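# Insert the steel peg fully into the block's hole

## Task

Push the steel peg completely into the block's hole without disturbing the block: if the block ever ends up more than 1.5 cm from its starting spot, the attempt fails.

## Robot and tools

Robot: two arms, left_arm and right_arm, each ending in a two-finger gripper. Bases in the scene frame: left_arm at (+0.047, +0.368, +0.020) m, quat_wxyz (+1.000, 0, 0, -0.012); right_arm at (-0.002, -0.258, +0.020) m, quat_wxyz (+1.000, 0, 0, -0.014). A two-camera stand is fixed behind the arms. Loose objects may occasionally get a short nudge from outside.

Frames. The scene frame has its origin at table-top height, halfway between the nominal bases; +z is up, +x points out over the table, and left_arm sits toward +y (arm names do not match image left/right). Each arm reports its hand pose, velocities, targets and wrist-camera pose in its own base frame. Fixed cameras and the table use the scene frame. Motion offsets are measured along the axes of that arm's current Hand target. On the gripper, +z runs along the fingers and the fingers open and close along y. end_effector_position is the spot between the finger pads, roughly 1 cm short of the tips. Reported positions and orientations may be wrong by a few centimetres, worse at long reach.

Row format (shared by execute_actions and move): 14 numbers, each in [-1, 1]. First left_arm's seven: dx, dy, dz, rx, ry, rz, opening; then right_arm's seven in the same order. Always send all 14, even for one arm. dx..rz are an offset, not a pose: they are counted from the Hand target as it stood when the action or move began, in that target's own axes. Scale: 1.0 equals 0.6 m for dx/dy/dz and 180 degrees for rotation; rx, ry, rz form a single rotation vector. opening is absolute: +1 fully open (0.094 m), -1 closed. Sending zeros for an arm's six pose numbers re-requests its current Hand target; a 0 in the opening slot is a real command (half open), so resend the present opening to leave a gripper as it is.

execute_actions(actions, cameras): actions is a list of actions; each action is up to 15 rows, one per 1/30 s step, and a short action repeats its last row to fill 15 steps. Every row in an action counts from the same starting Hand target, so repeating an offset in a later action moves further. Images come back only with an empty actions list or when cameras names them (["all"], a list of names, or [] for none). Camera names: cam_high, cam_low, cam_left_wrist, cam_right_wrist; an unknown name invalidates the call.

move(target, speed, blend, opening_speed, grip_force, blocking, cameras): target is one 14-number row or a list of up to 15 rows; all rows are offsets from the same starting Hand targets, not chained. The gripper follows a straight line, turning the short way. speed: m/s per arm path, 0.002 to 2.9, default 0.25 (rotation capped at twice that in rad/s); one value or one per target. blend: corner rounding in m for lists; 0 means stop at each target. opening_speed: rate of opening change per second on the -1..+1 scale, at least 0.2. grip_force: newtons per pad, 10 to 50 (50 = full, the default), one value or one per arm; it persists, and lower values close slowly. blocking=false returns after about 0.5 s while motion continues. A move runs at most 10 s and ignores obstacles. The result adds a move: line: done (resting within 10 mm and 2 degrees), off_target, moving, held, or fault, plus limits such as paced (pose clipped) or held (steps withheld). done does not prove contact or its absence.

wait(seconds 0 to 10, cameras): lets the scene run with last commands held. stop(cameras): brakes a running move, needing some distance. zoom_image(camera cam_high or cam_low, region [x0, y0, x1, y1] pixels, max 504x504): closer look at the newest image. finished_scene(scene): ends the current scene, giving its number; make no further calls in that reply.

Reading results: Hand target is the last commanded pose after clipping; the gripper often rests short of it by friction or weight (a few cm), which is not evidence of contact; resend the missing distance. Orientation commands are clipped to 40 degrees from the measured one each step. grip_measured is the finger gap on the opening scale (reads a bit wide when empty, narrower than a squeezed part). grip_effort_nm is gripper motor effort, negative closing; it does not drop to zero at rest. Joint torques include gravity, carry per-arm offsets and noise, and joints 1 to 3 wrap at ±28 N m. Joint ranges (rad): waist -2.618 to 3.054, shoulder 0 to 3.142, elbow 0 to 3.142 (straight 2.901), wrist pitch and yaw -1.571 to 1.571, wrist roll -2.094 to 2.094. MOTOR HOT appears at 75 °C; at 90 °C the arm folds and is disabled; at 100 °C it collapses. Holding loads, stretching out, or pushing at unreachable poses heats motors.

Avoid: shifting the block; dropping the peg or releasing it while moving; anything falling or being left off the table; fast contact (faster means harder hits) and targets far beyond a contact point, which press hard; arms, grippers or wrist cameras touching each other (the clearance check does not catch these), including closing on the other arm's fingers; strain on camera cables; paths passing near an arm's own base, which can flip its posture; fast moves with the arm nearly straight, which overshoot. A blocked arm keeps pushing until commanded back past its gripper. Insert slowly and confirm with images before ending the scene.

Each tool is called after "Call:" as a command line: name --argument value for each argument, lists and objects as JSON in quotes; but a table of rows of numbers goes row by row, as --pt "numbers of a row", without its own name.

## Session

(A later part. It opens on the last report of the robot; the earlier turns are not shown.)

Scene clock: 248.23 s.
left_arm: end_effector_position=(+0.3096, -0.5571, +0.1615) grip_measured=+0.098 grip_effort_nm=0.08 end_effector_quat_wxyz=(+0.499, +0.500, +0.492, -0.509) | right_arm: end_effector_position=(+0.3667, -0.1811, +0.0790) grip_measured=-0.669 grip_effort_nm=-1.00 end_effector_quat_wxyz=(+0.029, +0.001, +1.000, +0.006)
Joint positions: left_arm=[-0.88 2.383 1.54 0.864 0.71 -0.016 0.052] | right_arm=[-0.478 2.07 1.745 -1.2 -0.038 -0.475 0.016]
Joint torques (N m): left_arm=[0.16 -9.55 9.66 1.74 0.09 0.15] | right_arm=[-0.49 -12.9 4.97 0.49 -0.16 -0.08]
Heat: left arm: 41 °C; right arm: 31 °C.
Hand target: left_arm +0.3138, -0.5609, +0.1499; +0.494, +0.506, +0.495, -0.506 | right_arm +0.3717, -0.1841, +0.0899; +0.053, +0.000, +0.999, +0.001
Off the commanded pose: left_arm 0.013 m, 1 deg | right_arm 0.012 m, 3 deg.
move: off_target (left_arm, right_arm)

Call:
execute_actions --actions '[]' --cameras '["cam_left_wrist", "cam_right_wrist"]'

Call:
zoom_image --camera "cam_left_wrist" --region '[335, 275, 435, 375]'

Call:
zoom_image --camera "cam_right_wrist" --region '[390, 240, 500, 330]'

Call:
zoom_image --camera "cam_left_wrist" --region '[335, 200, 435, 300]'

Scene clock: 253.23 s.
left_arm: end_effector_position=(+0.3096, -0.5571, +0.1615) grip_measured=+0.098 grip_effort_nm=0.08 end_effector_quat_wxyz=(+0.499, +0.500, +0.492, -0.509) | right_arm: end_effector_position=(+0.3668, -0.1811, +0.0790) grip_measured=-0.669 grip_effort_nm=-1.00 end_effector_quat_wxyz=(+0.029, +0.001, +1.000, +0.006)
Joint positions: left_arm=[-0.88 2.383 1.54 0.864 0.71 -0.016 0.052] | right_arm=[-0.478 2.07 1.745 -1.2 -0.038 -0.475 0.016]
Joint velocities: left_arm=[0.007 -0.012 0.002 -0.037 0.022 -0.154 0] | right_arm=[within noise]
Joint torques (N m): left_arm=[0.17 -9.55 9.65 1.74 0.09 0.14] | right_arm=[-0.51 -12.78 4.97 0.46 -0.13 -0.17]
Heat: left arm: 41 °C; right arm: 30 °C.
Hand target: left_arm +0.3138, -0.5609, +0.1499; +0.494, +0.506, +0.495, -0.506 | right_arm +0.3717, -0.1841, +0.0899; +0.053, +0.000, +0.999, +0.001
Tool commands: left_gripper/opening=+0.1 right_gripper/opening=-0.9
Off the commanded pose: left_arm 0.013 m, 1 deg | right_arm 0.012 m, 3 deg.
Images, in order (width x height): cam_left_wrist 896x504, cam_right_wrist 896x504.

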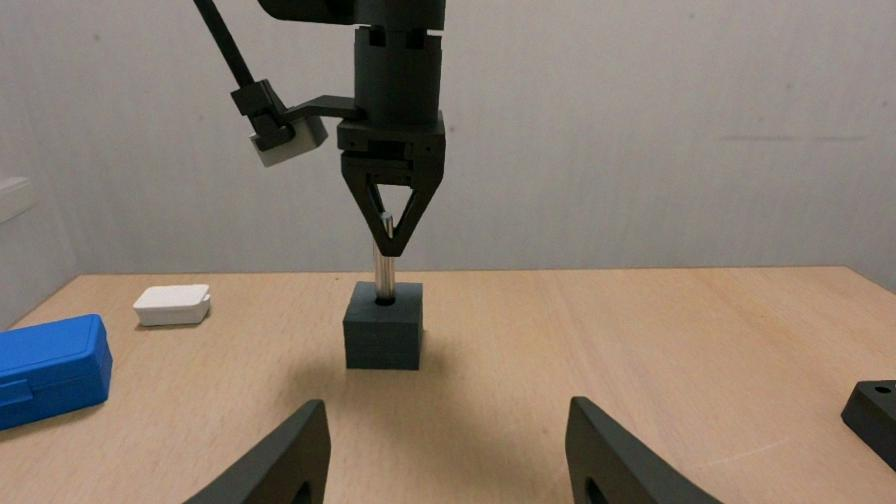

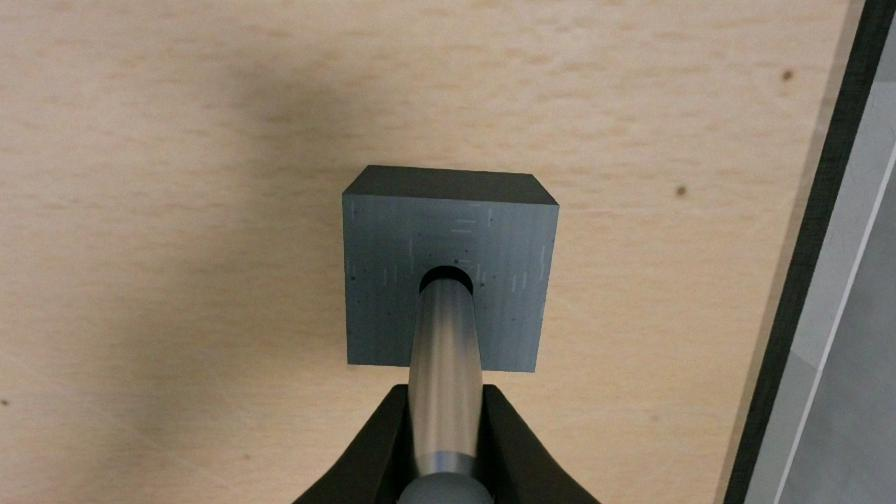

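Scaled by 5.040.

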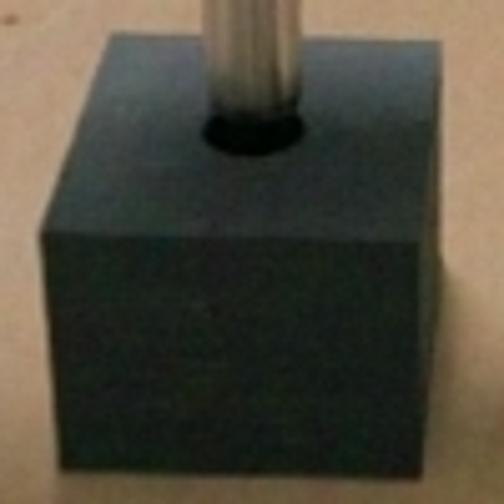

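Scaled by 4.582.

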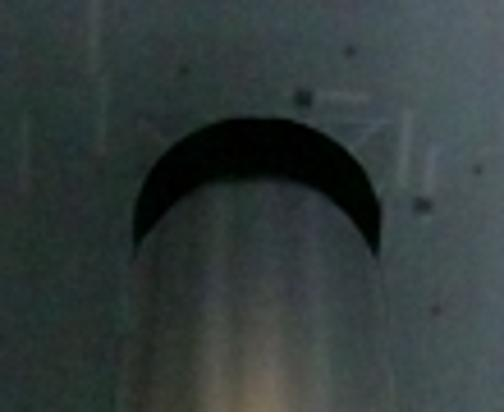

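Scaled by 5.040.

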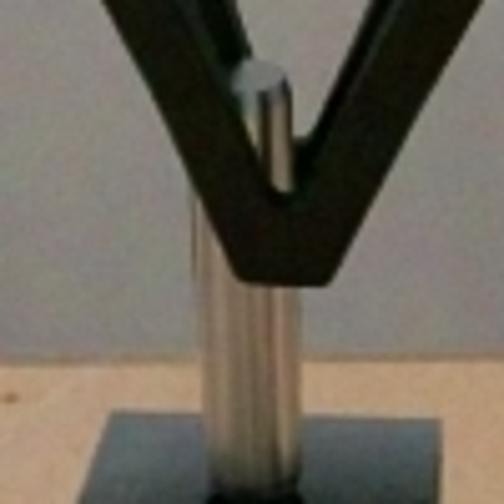

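Call:
move --target '[0, 0, 0, 0, 0, 0, 0.1, 0.0005, 0, 0.01, 0, -0.003, 0, -0.9]' --speed 0.04 --cameras '["cam_left_wrist", "cam_right_wrist"]'

Call:
zoom_image --camera "cam_left_wrist" --region '[335, 255, 435, 355]'

Call:
zoom_image --camera "cam_right_wrist" --region '[390, 240, 500, 330]'

Scene clock: 259.83 s.
left_arm: end_effector_position=(+0.3096, -0.5571, +0.1615) grip_measured=+0.098 grip_effort_nm=0.08 end_effector_quat_wxyz=(+0.499, +0.500, +0.492, -0.509) | right_arm: end_effector_position=(+0.3671, -0.1805, +0.0708) grip_measured=-0.669 grip_effort_nm=-1.00 end_effector_quat_wxyz=(+0.031, +0.000, +0.999, +0.007)
Joint positions: left_arm=[-0.88 2.383 1.54 0.864 0.71 -0.016 0.052] | right_arm=[-0.478 2.07 1.712 -1.164 -0.041 -0.476 0.016]
Joint torques (N m): left_arm=[0.16 -9.57 9.68 1.74 0.1 0.15] | right_arm=[-0.46 -13.01 4.92 0.43 -0.15 -0.12]
Heat: left arm: 40 °C; right arm: 30 °C.
Hand target: left_arm +0.3138, -0.5609, +0.1499; +0.494, +0.506, +0.495, -0.506 | right_arm +0.3720, -0.1841, +0.0839; +0.057, +0.000, +0.998, +0.001
Off the commanded pose: left_arm 0.013 m, 1 deg | right_arm 0.015 m, 3 deg.
move: off_target (left_arm, right_arm)
Images, in order (width x height): cam_left_wrist 896x504, cam_right_wrist 896x504.

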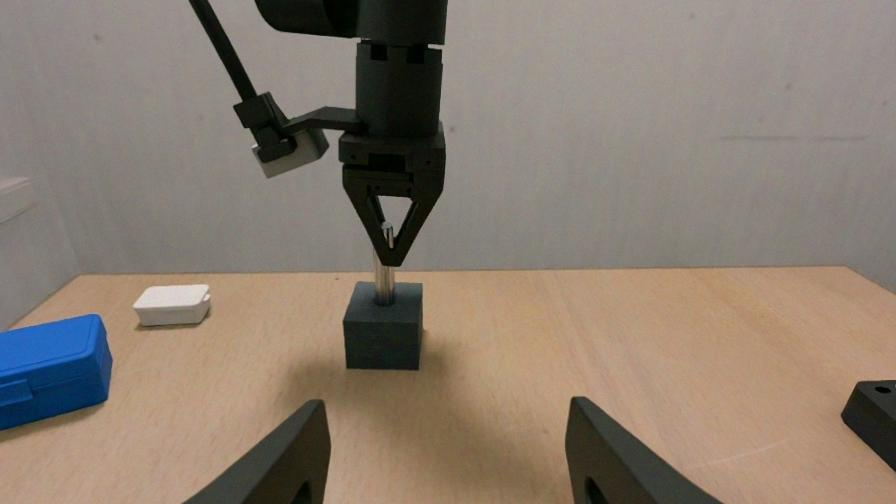

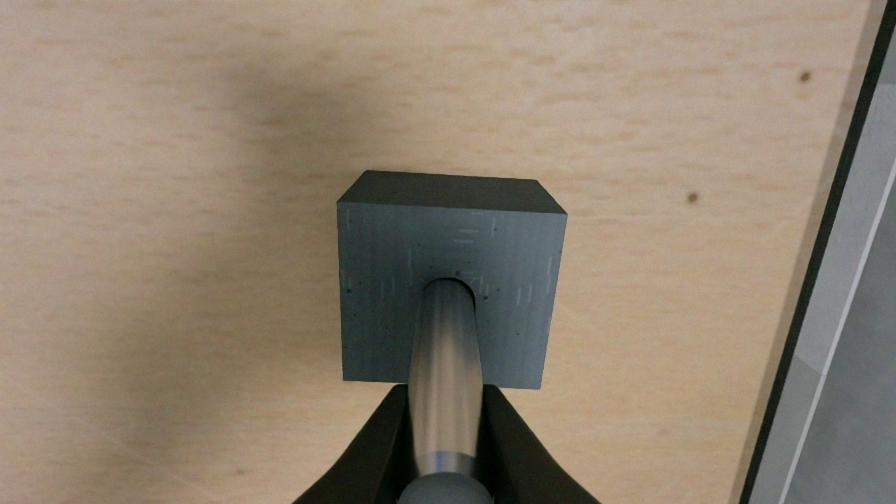

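Scaled by 5.040.

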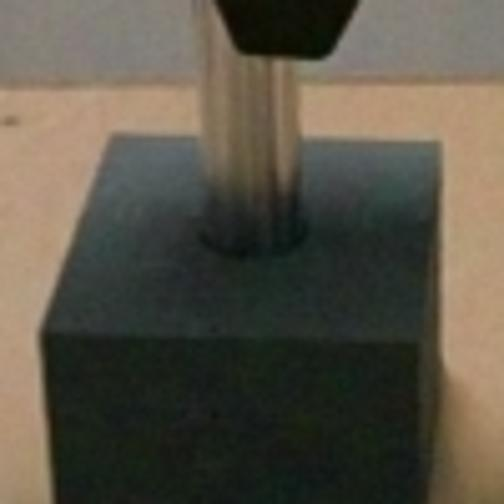

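Scaled by 4.582.

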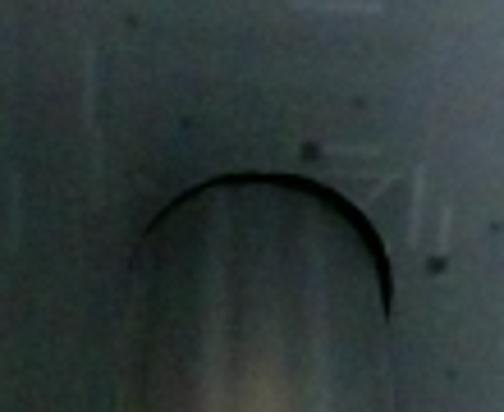

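Call:
move --target '[0, 0, 0, 0, 0, 0, 0.1, 0.0019, 0, 0.0166, 0, -0.003, 0, -0.9]' --speed 0.04 --cameras '["cam_left_wrist", "cam_right_wrist"]'

Call:
zoom_image --camera "cam_left_wrist" --region '[335, 255, 435, 355]'

Call:
zoom_image --camera "cam_right_wrist" --region '[390, 240, 500, 330]'

Scene clock: 264.13 s.
left_arm: end_effector_position=(+0.3096, -0.5571, +0.1615) grip_measured=+0.098 grip_effort_nm=0.08 end_effector_quat_wxyz=(+0.499, +0.500, +0.492, -0.509) | right_arm: end_effector_position=(+0.3668, -0.1808, +0.0593) grip_measured=-0.669 grip_effort_nm=-1.00 end_effector_quat_wxyz=(+0.035, +0.001, +0.999, +0.007)
Joint positions: left_arm=[-0.88 2.383 1.54 0.864 0.71 -0.016 0.052] | right_arm=[-0.48 2.07 1.665 -1.111 -0.043 -0.477 0.016]
Joint torques (N m): left_arm=[0.16 -9.57 9.66 1.74 0.1 0.15] | right_arm=[-0.46 -13.5 5 0.46 -0.15 -0.11]
Heat: left arm: 40 °C; right arm: 30 °C.
Hand target: left_arm +0.3138, -0.5609, +0.1499; +0.494, +0.506, +0.495, -0.506 | right_arm +0.3720, -0.1841, +0.0739; +0.062, +0.000, +0.998, +0.001
Off the commanded pose: left_arm 0.013 m, 1 deg | right_arm 0.016 m, 3 deg.
move: off_target (left_arm, right_arm)
Images, in order (width x height): cam_left_wrist 896x504, cam_right_wrist 896x504.

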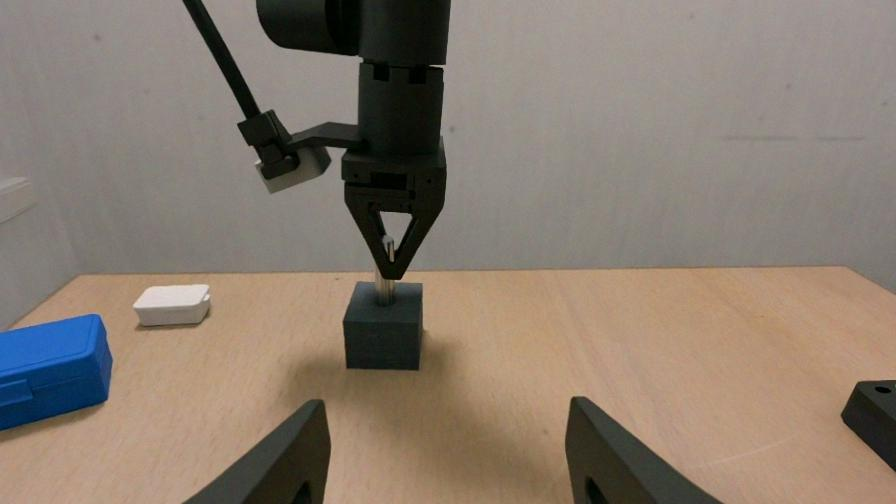

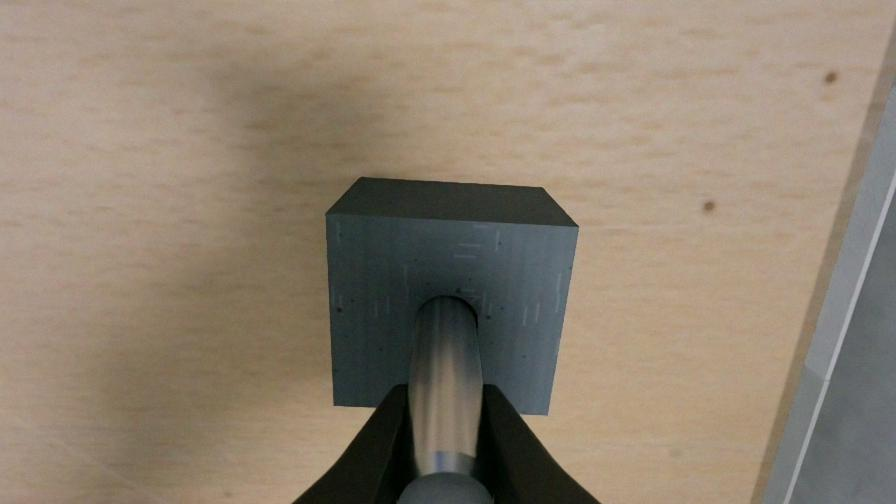

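Scaled by 5.040.

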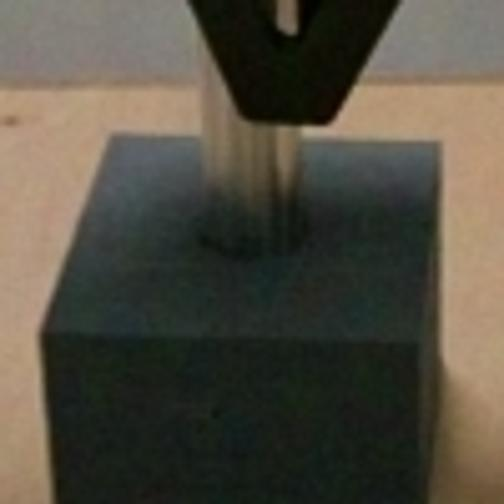

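Scaled by 4.582.

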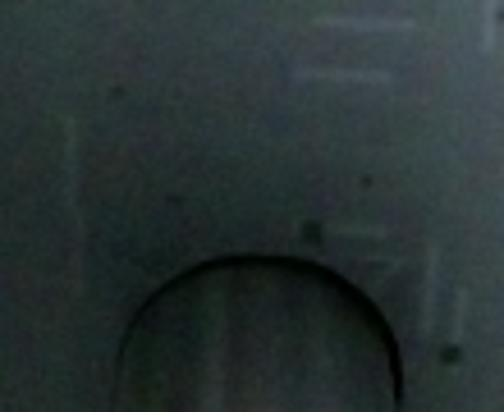

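Call:
move --target '[0, 0, 0, 0, 0, 0, 0.1, 0.0024, 0, 0.0199, 0, 0, 0, -0.9]' --speed 0.05 --cameras '["cam_left_wrist", "cam_right_wrist"]'

Call:
zoom_image --camera "cam_left_wrist" --region '[335, 275, 435, 375]'

Scene clock: 267.13 s.
left_arm: end_effector_position=(+0.3096, -0.5571, +0.1615) grip_measured=+0.098 grip_effort_nm=0.08 end_effector_quat_wxyz=(+0.499, +0.500, +0.492, -0.509) | right_arm: end_effector_position=(+0.3666, -0.1805, +0.0501) grip_measured=-0.669 grip_effort_nm=-1.00 end_effector_quat_wxyz=(+0.037, +0.001, +0.999, +0.006)
Joint positions: left_arm=[-0.88 2.383 1.54 0.864 0.71 -0.016 0.052] | right_arm=[-0.48 2.07 1.628 -1.068 -0.044 -0.477 0.016]
Joint torques (N m): left_arm=[0.17 -9.55 9.66 1.74 0.1 0.15] | right_arm=[-0.51 -12.68 4.75 0.43 -0.17 -0.13]
Heat: left arm: 40 °C; right arm: 29 °C.
Hand target: left_arm +0.3138, -0.5609, +0.1499; +0.494, +0.506, +0.495, -0.506 | right_arm +0.3720, -0.1840, +0.0618; +0.062, +0.000, +0.998, +0.001
Off the commanded pose: left_arm 0.013 m, 1 deg | right_arm 0.014 m, 3 deg.
move: off_target (left_arm, right_arm)
Images, in order (width x height): cam_left_wrist 896x504, cam_right_wrist 896x504.

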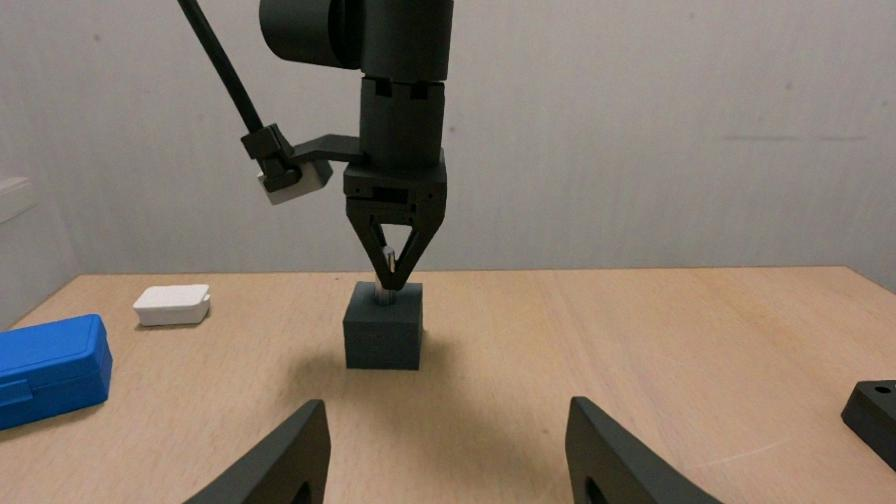

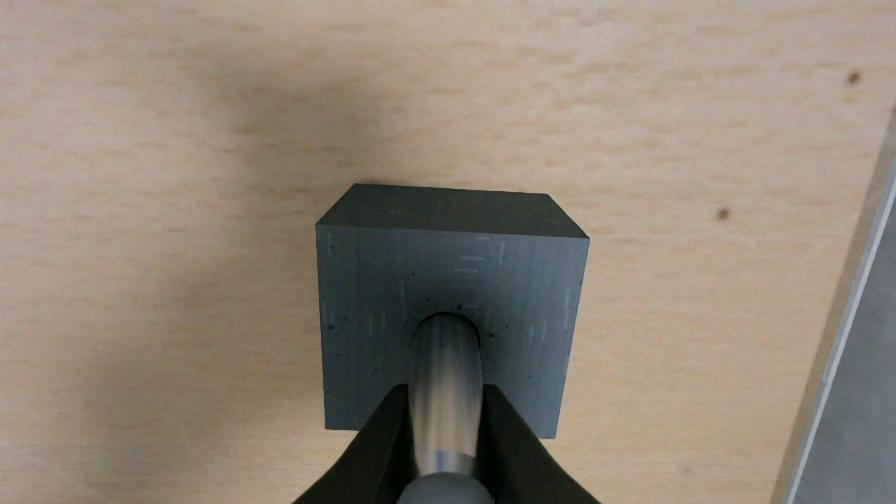

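Scaled by 5.040.

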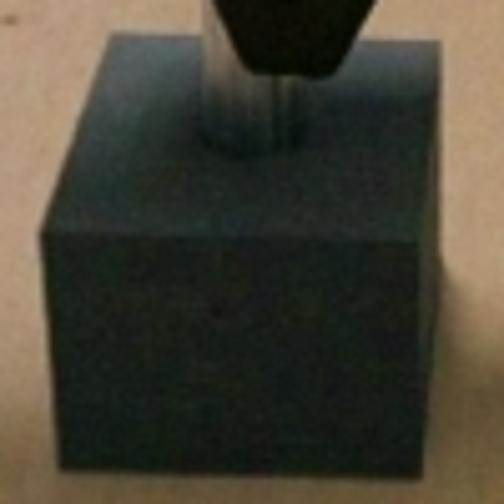

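Call:
move --target '[0, 0, 0, 0, 0, 0, 0.1, 0.0024, 0, 0.0199, 0, 0, 0, -0.9]' --speed 0.05 --cameras '["cam_left_wrist", "cam_right_wrist"]'

Call:
zoom_image --camera "cam_left_wrist" --region '[335, 275, 435, 375]'

Scene clock: 271.03 s.
left_arm: end_effector_position=(+0.3096, -0.5571, +0.1615) grip_measured=+0.098 grip_effort_nm=0.08 end_effector_quat_wxyz=(+0.499, +0.500, +0.492, -0.509) | right_arm: end_effector_position=(+0.3666, -0.1806, +0.0417) grip_measured=-0.669 grip_effort_nm=-1.00 end_effector_quat_wxyz=(+0.041, +0.000, +0.999, +0.004)
Joint positions: left_arm=[-0.88 2.383 1.54 0.864 0.71 -0.016 0.052] | right_arm=[-0.48 2.07 1.594 -1.026 -0.044 -0.477 0.016]
Joint torques (N m): left_arm=[0.16 -9.57 9.66 1.74 0.1 0.15] | right_arm=[-0.44 -11.88 4.86 0.49 -0.22 -0.13]
Heat: left arm: 40 °C; right arm: 29 °C.
Hand target: left_arm +0.3138, -0.5609, +0.1499; +0.494, +0.506, +0.495, -0.506 | right_arm +0.3721, -0.1840, +0.0498; +0.062, +0.000, +0.998, +0.001
Off the commanded pose: left_arm 0.013 m, 1 deg | right_arm 0.010 m, 2 deg.
move: off_target (left_arm)
Images, in order (width x height): cam_left_wrist 896x504, cam_right_wrist 896x504.

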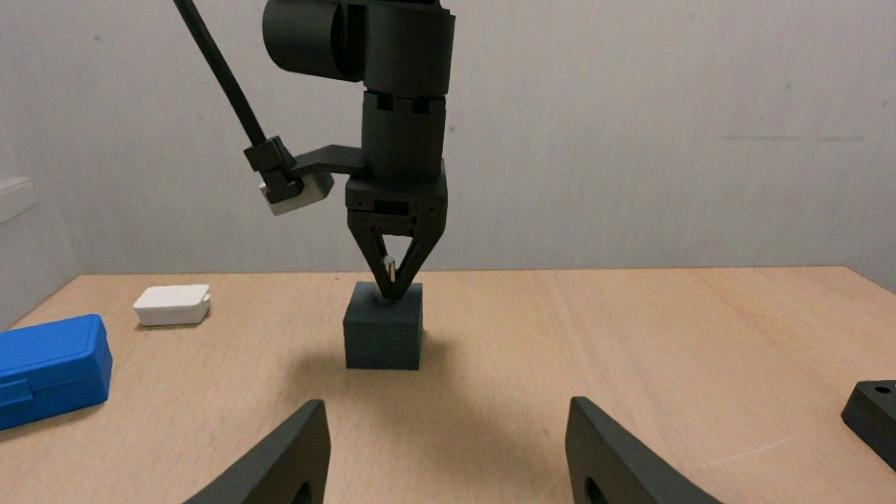

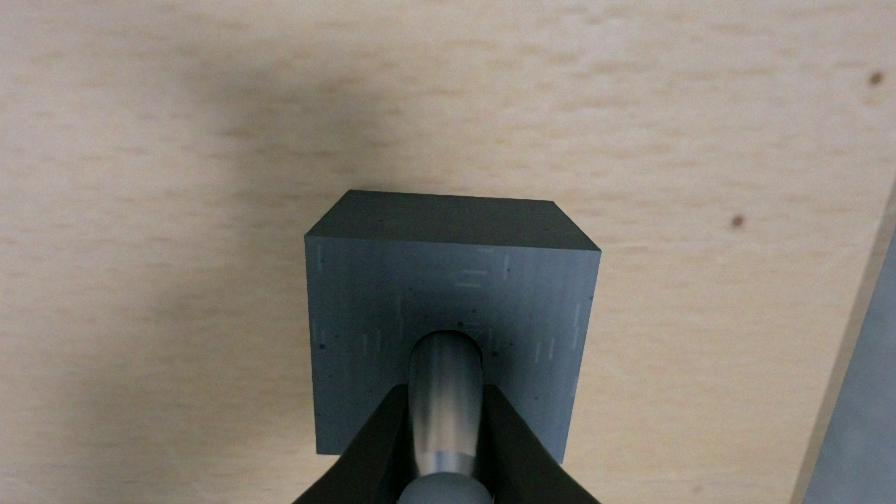

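Scaled by 5.040.

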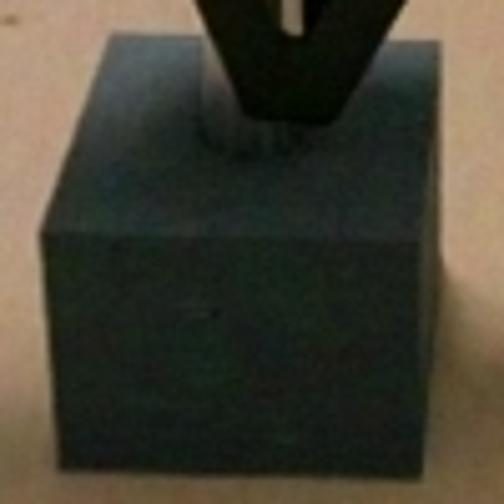

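Call:
move --target '[0, 0, 0, 0, 0, 0, 0.1, 0.0022, 0, 0.018, 0, 0, 0, -0.9]' --speed 0.05 --cameras '["cam_left_wrist", "cam_right_wrist"]'

Call:
zoom_image --camera "cam_left_wrist" --region '[335, 275, 435, 375]'

Scene clock: 273.00 s.
left_arm: end_effector_position=(+0.3096, -0.5571, +0.1615) grip_measured=+0.098 grip_effort_nm=0.08 end_effector_quat_wxyz=(+0.499, +0.500, +0.492, -0.509) | right_arm: end_effector_position=(+0.3666, -0.1806, +0.0352) grip_measured=-0.669 grip_effort_nm=-1.00 end_effector_quat_wxyz=(+0.044, +0.000, +0.999, +0.002)
Joint positions: left_arm=[-0.88 2.383 1.54 0.864 0.71 -0.016 0.052] | right_arm=[-0.48 2.07 1.566 -0.992 -0.044 -0.477 0.016]
Joint torques (N m): left_arm=[0.17 -9.55 9.66 1.74 0.1 0.15] | right_arm=[-0.54 -11.17 4.96 0.56 -0.22 -0.1]
Heat: left arm: 40 °C; right arm: 29 °C.
Hand target: left_arm +0.3138, -0.5609, +0.1499; +0.494, +0.506, +0.495, -0.506 | right_arm +0.3721, -0.1840, +0.0389; +0.062, +0.000, +0.998, +0.001
Off the commanded pose: left_arm 0.013 m, 1 deg | right_arm 0.008 m, 2 deg.
move: off_target (left_arm)
Images, in order (width x height): cam_left_wrist 896x504, cam_right_wrist 896x504.

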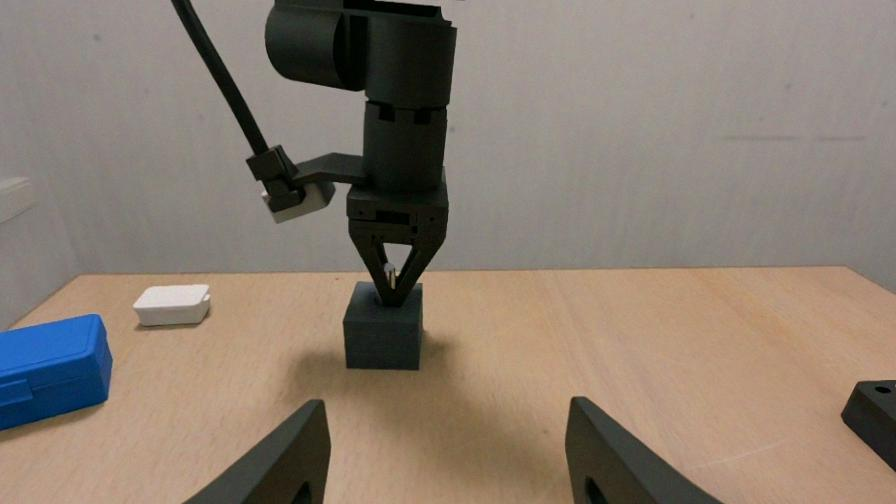

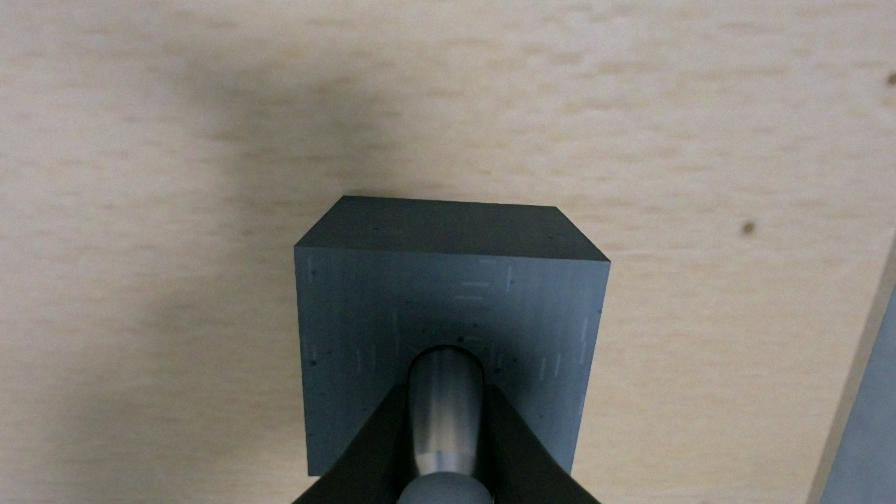

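Scaled by 5.040.

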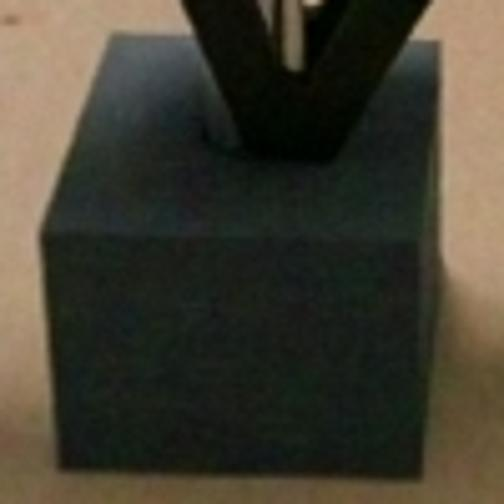

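Call:
move --target '[0, 0, 0, 0, 0, 0, 0.1, 0.0012, 0, 0.01, 0, 0, 0, -0.9]' --speed 0.03 --cameras '["cam_left_wrist", "cam_right_wrist"]'

Call:
zoom_image --camera "cam_left_wrist" --region '[335, 255, 435, 355]'

Scene clock: 274.70 s.
left_arm: end_effector_position=(+0.3096, -0.5571, +0.1615) grip_measured=+0.098 grip_effort_nm=0.08 end_effector_quat_wxyz=(+0.499, +0.500, +0.492, -0.509) | right_arm: end_effector_position=(+0.3666, -0.1805, +0.0340) grip_measured=-0.669 grip_effort_nm=-1.00 end_effector_quat_wxyz=(+0.044, +0.000, +0.999, +0.002)
Joint positions: left_arm=[-0.88 2.383 1.54 0.864 0.71 -0.016 0.052] | right_arm=[-0.48 2.07 1.561 -0.986 -0.045 -0.477 0.016]
Joint torques (N m): left_arm=[0.17 -9.55 9.65 1.74 0.1 0.15] | right_arm=[-0.57 -10.65 4.07 0.71 -0.23 -0.14]
Heat: left arm: 40 °C; right arm: 29 °C.
Hand target: left_arm +0.3138, -0.5609, +0.1499; +0.494, +0.506, +0.495, -0.506 | right_arm +0.3722, -0.1840, +0.0329; +0.062, +0.000, +0.998, +0.001
Off the commanded pose: left_arm 0.013 m, 1 deg | right_arm 0.007 m, 2 deg.
move: off_target (left_arm)
Images, in order (width x height): cam_left_wrist 896x504, cam_right_wrist 896x504.

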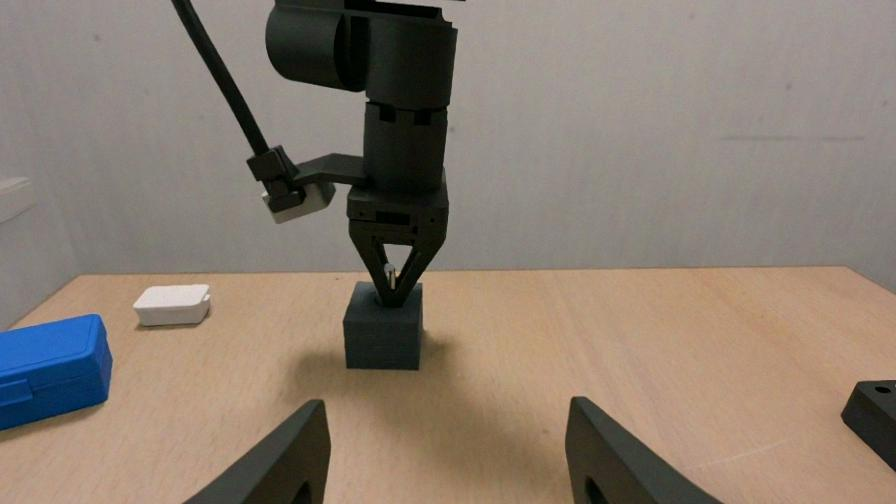

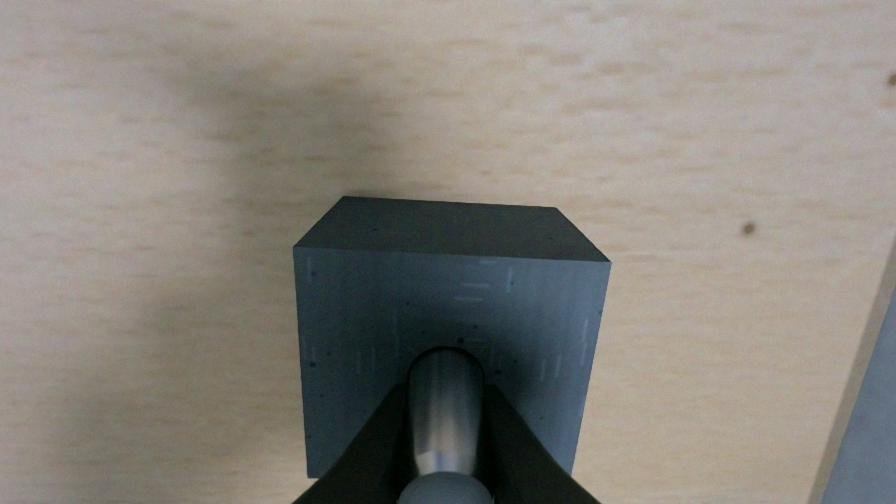

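Scaled by 5.040.

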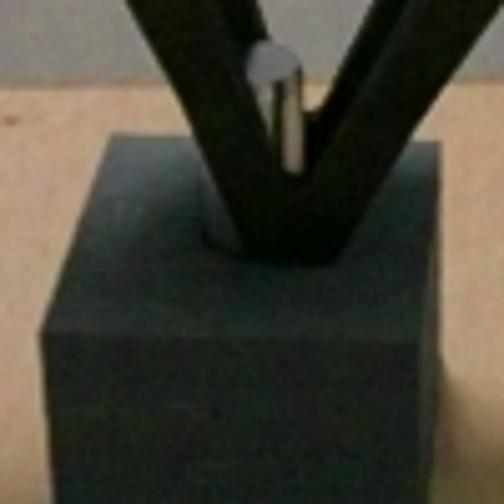

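Call:
move --pt "0 0 0 0 0 0 0.1 -0.0008 0 -0.0066 0 0 0 -0.9" --pt "0 0 0 0 0 0 0.1 -0.0008 0 -0.0066 0 0 0 -0.25" --pt "0 0 0 0 0 0 0.1 -0.0207 0 -0.1654 0 0 0 -0.25" --speed '[0.03, 0.05, 0.15]' --opening_speed 1.0 --cameras '["cam_left_wrist", "cam_right_wrist"]'

Call:
zoom_image --camera "cam_left_wrist" --region '[335, 255, 435, 355]'

Scene clock: 285.23 s.
left_arm: end_effector_position=(+0.3096, -0.5571, +0.1615) grip_measured=+0.098 grip_effort_nm=0.08 end_effector_quat_wxyz=(+0.499, +0.500, +0.492, -0.509) | right_arm: end_effector_position=(+0.3674, -0.1835, +0.1109) grip_measured=-0.251 grip_effort_nm=0.11 end_effector_quat_wxyz=(+0.034, +0.004, +0.999, +0.009)
Joint positions: left_arm=[-0.88 2.383 1.54 0.864 0.71 -0.016 0.052] | right_arm=[-0.487 2.067 1.866 -1.318 -0.048 -0.478 0.035]
Joint torques (N m): left_arm=[0.16 -9.57 9.65 1.74 0.09 0.15] | right_arm=[-0.13 -13.74 7.12 0.23 -0.17 -0.11]
Heat: left arm: 40 °C; right arm: 29 °C.
Hand target: left_arm +0.3138, -0.5609, +0.1499; +0.494, +0.506, +0.495, -0.506 | right_arm +0.3721, -0.1842, +0.1329; +0.062, +0.000, +0.998, +0.001
Off the commanded pose: left_arm 0.013 m, 1 deg | right_arm 0.023 m, 3 deg.
move: off_target (left_arm, right_arm)
Images, in order (width x height): cam_left_wrist 896x504, cam_right_wrist 896x504.

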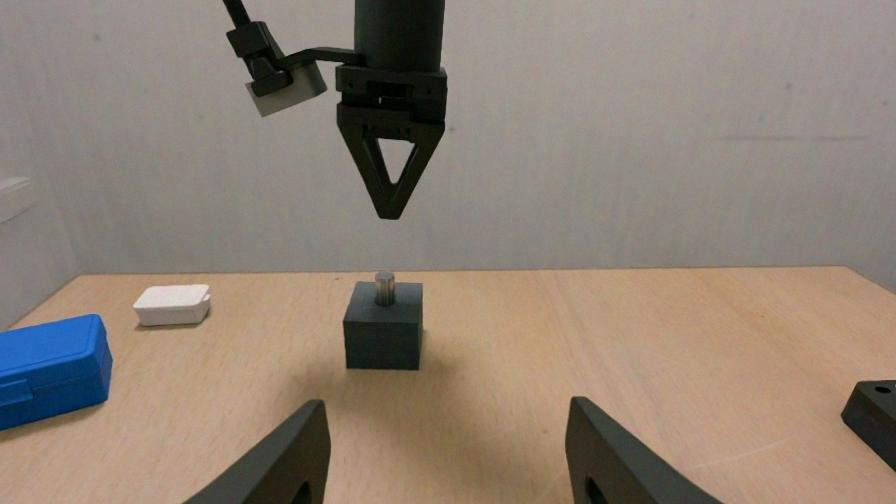

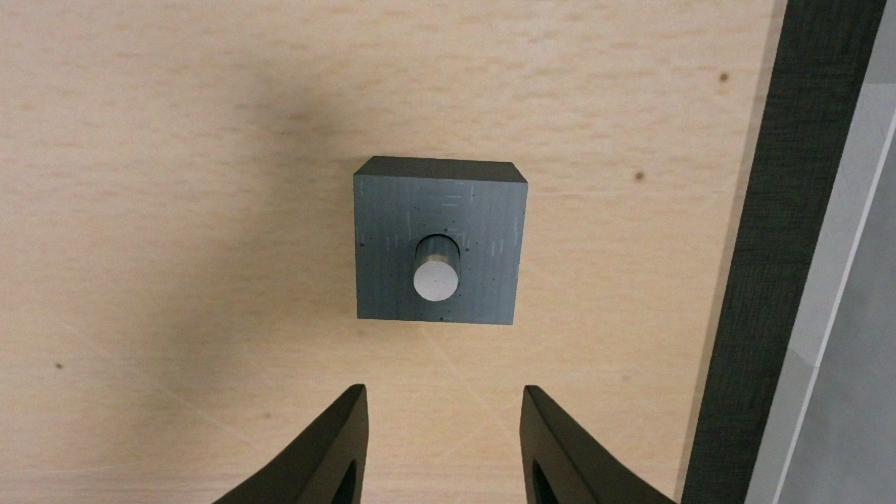

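Scaled by 5.040.

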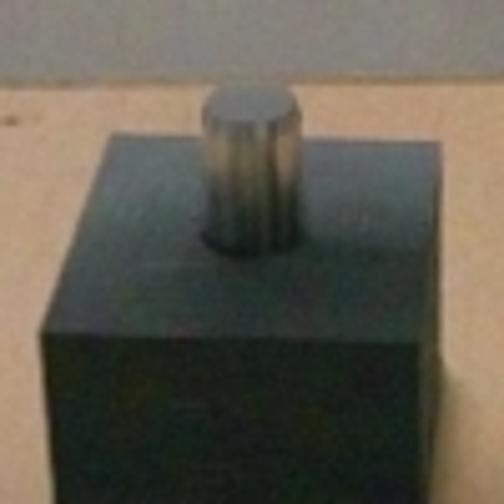

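Call:
finished_scene --scene 2

The scene is finished: the task was done.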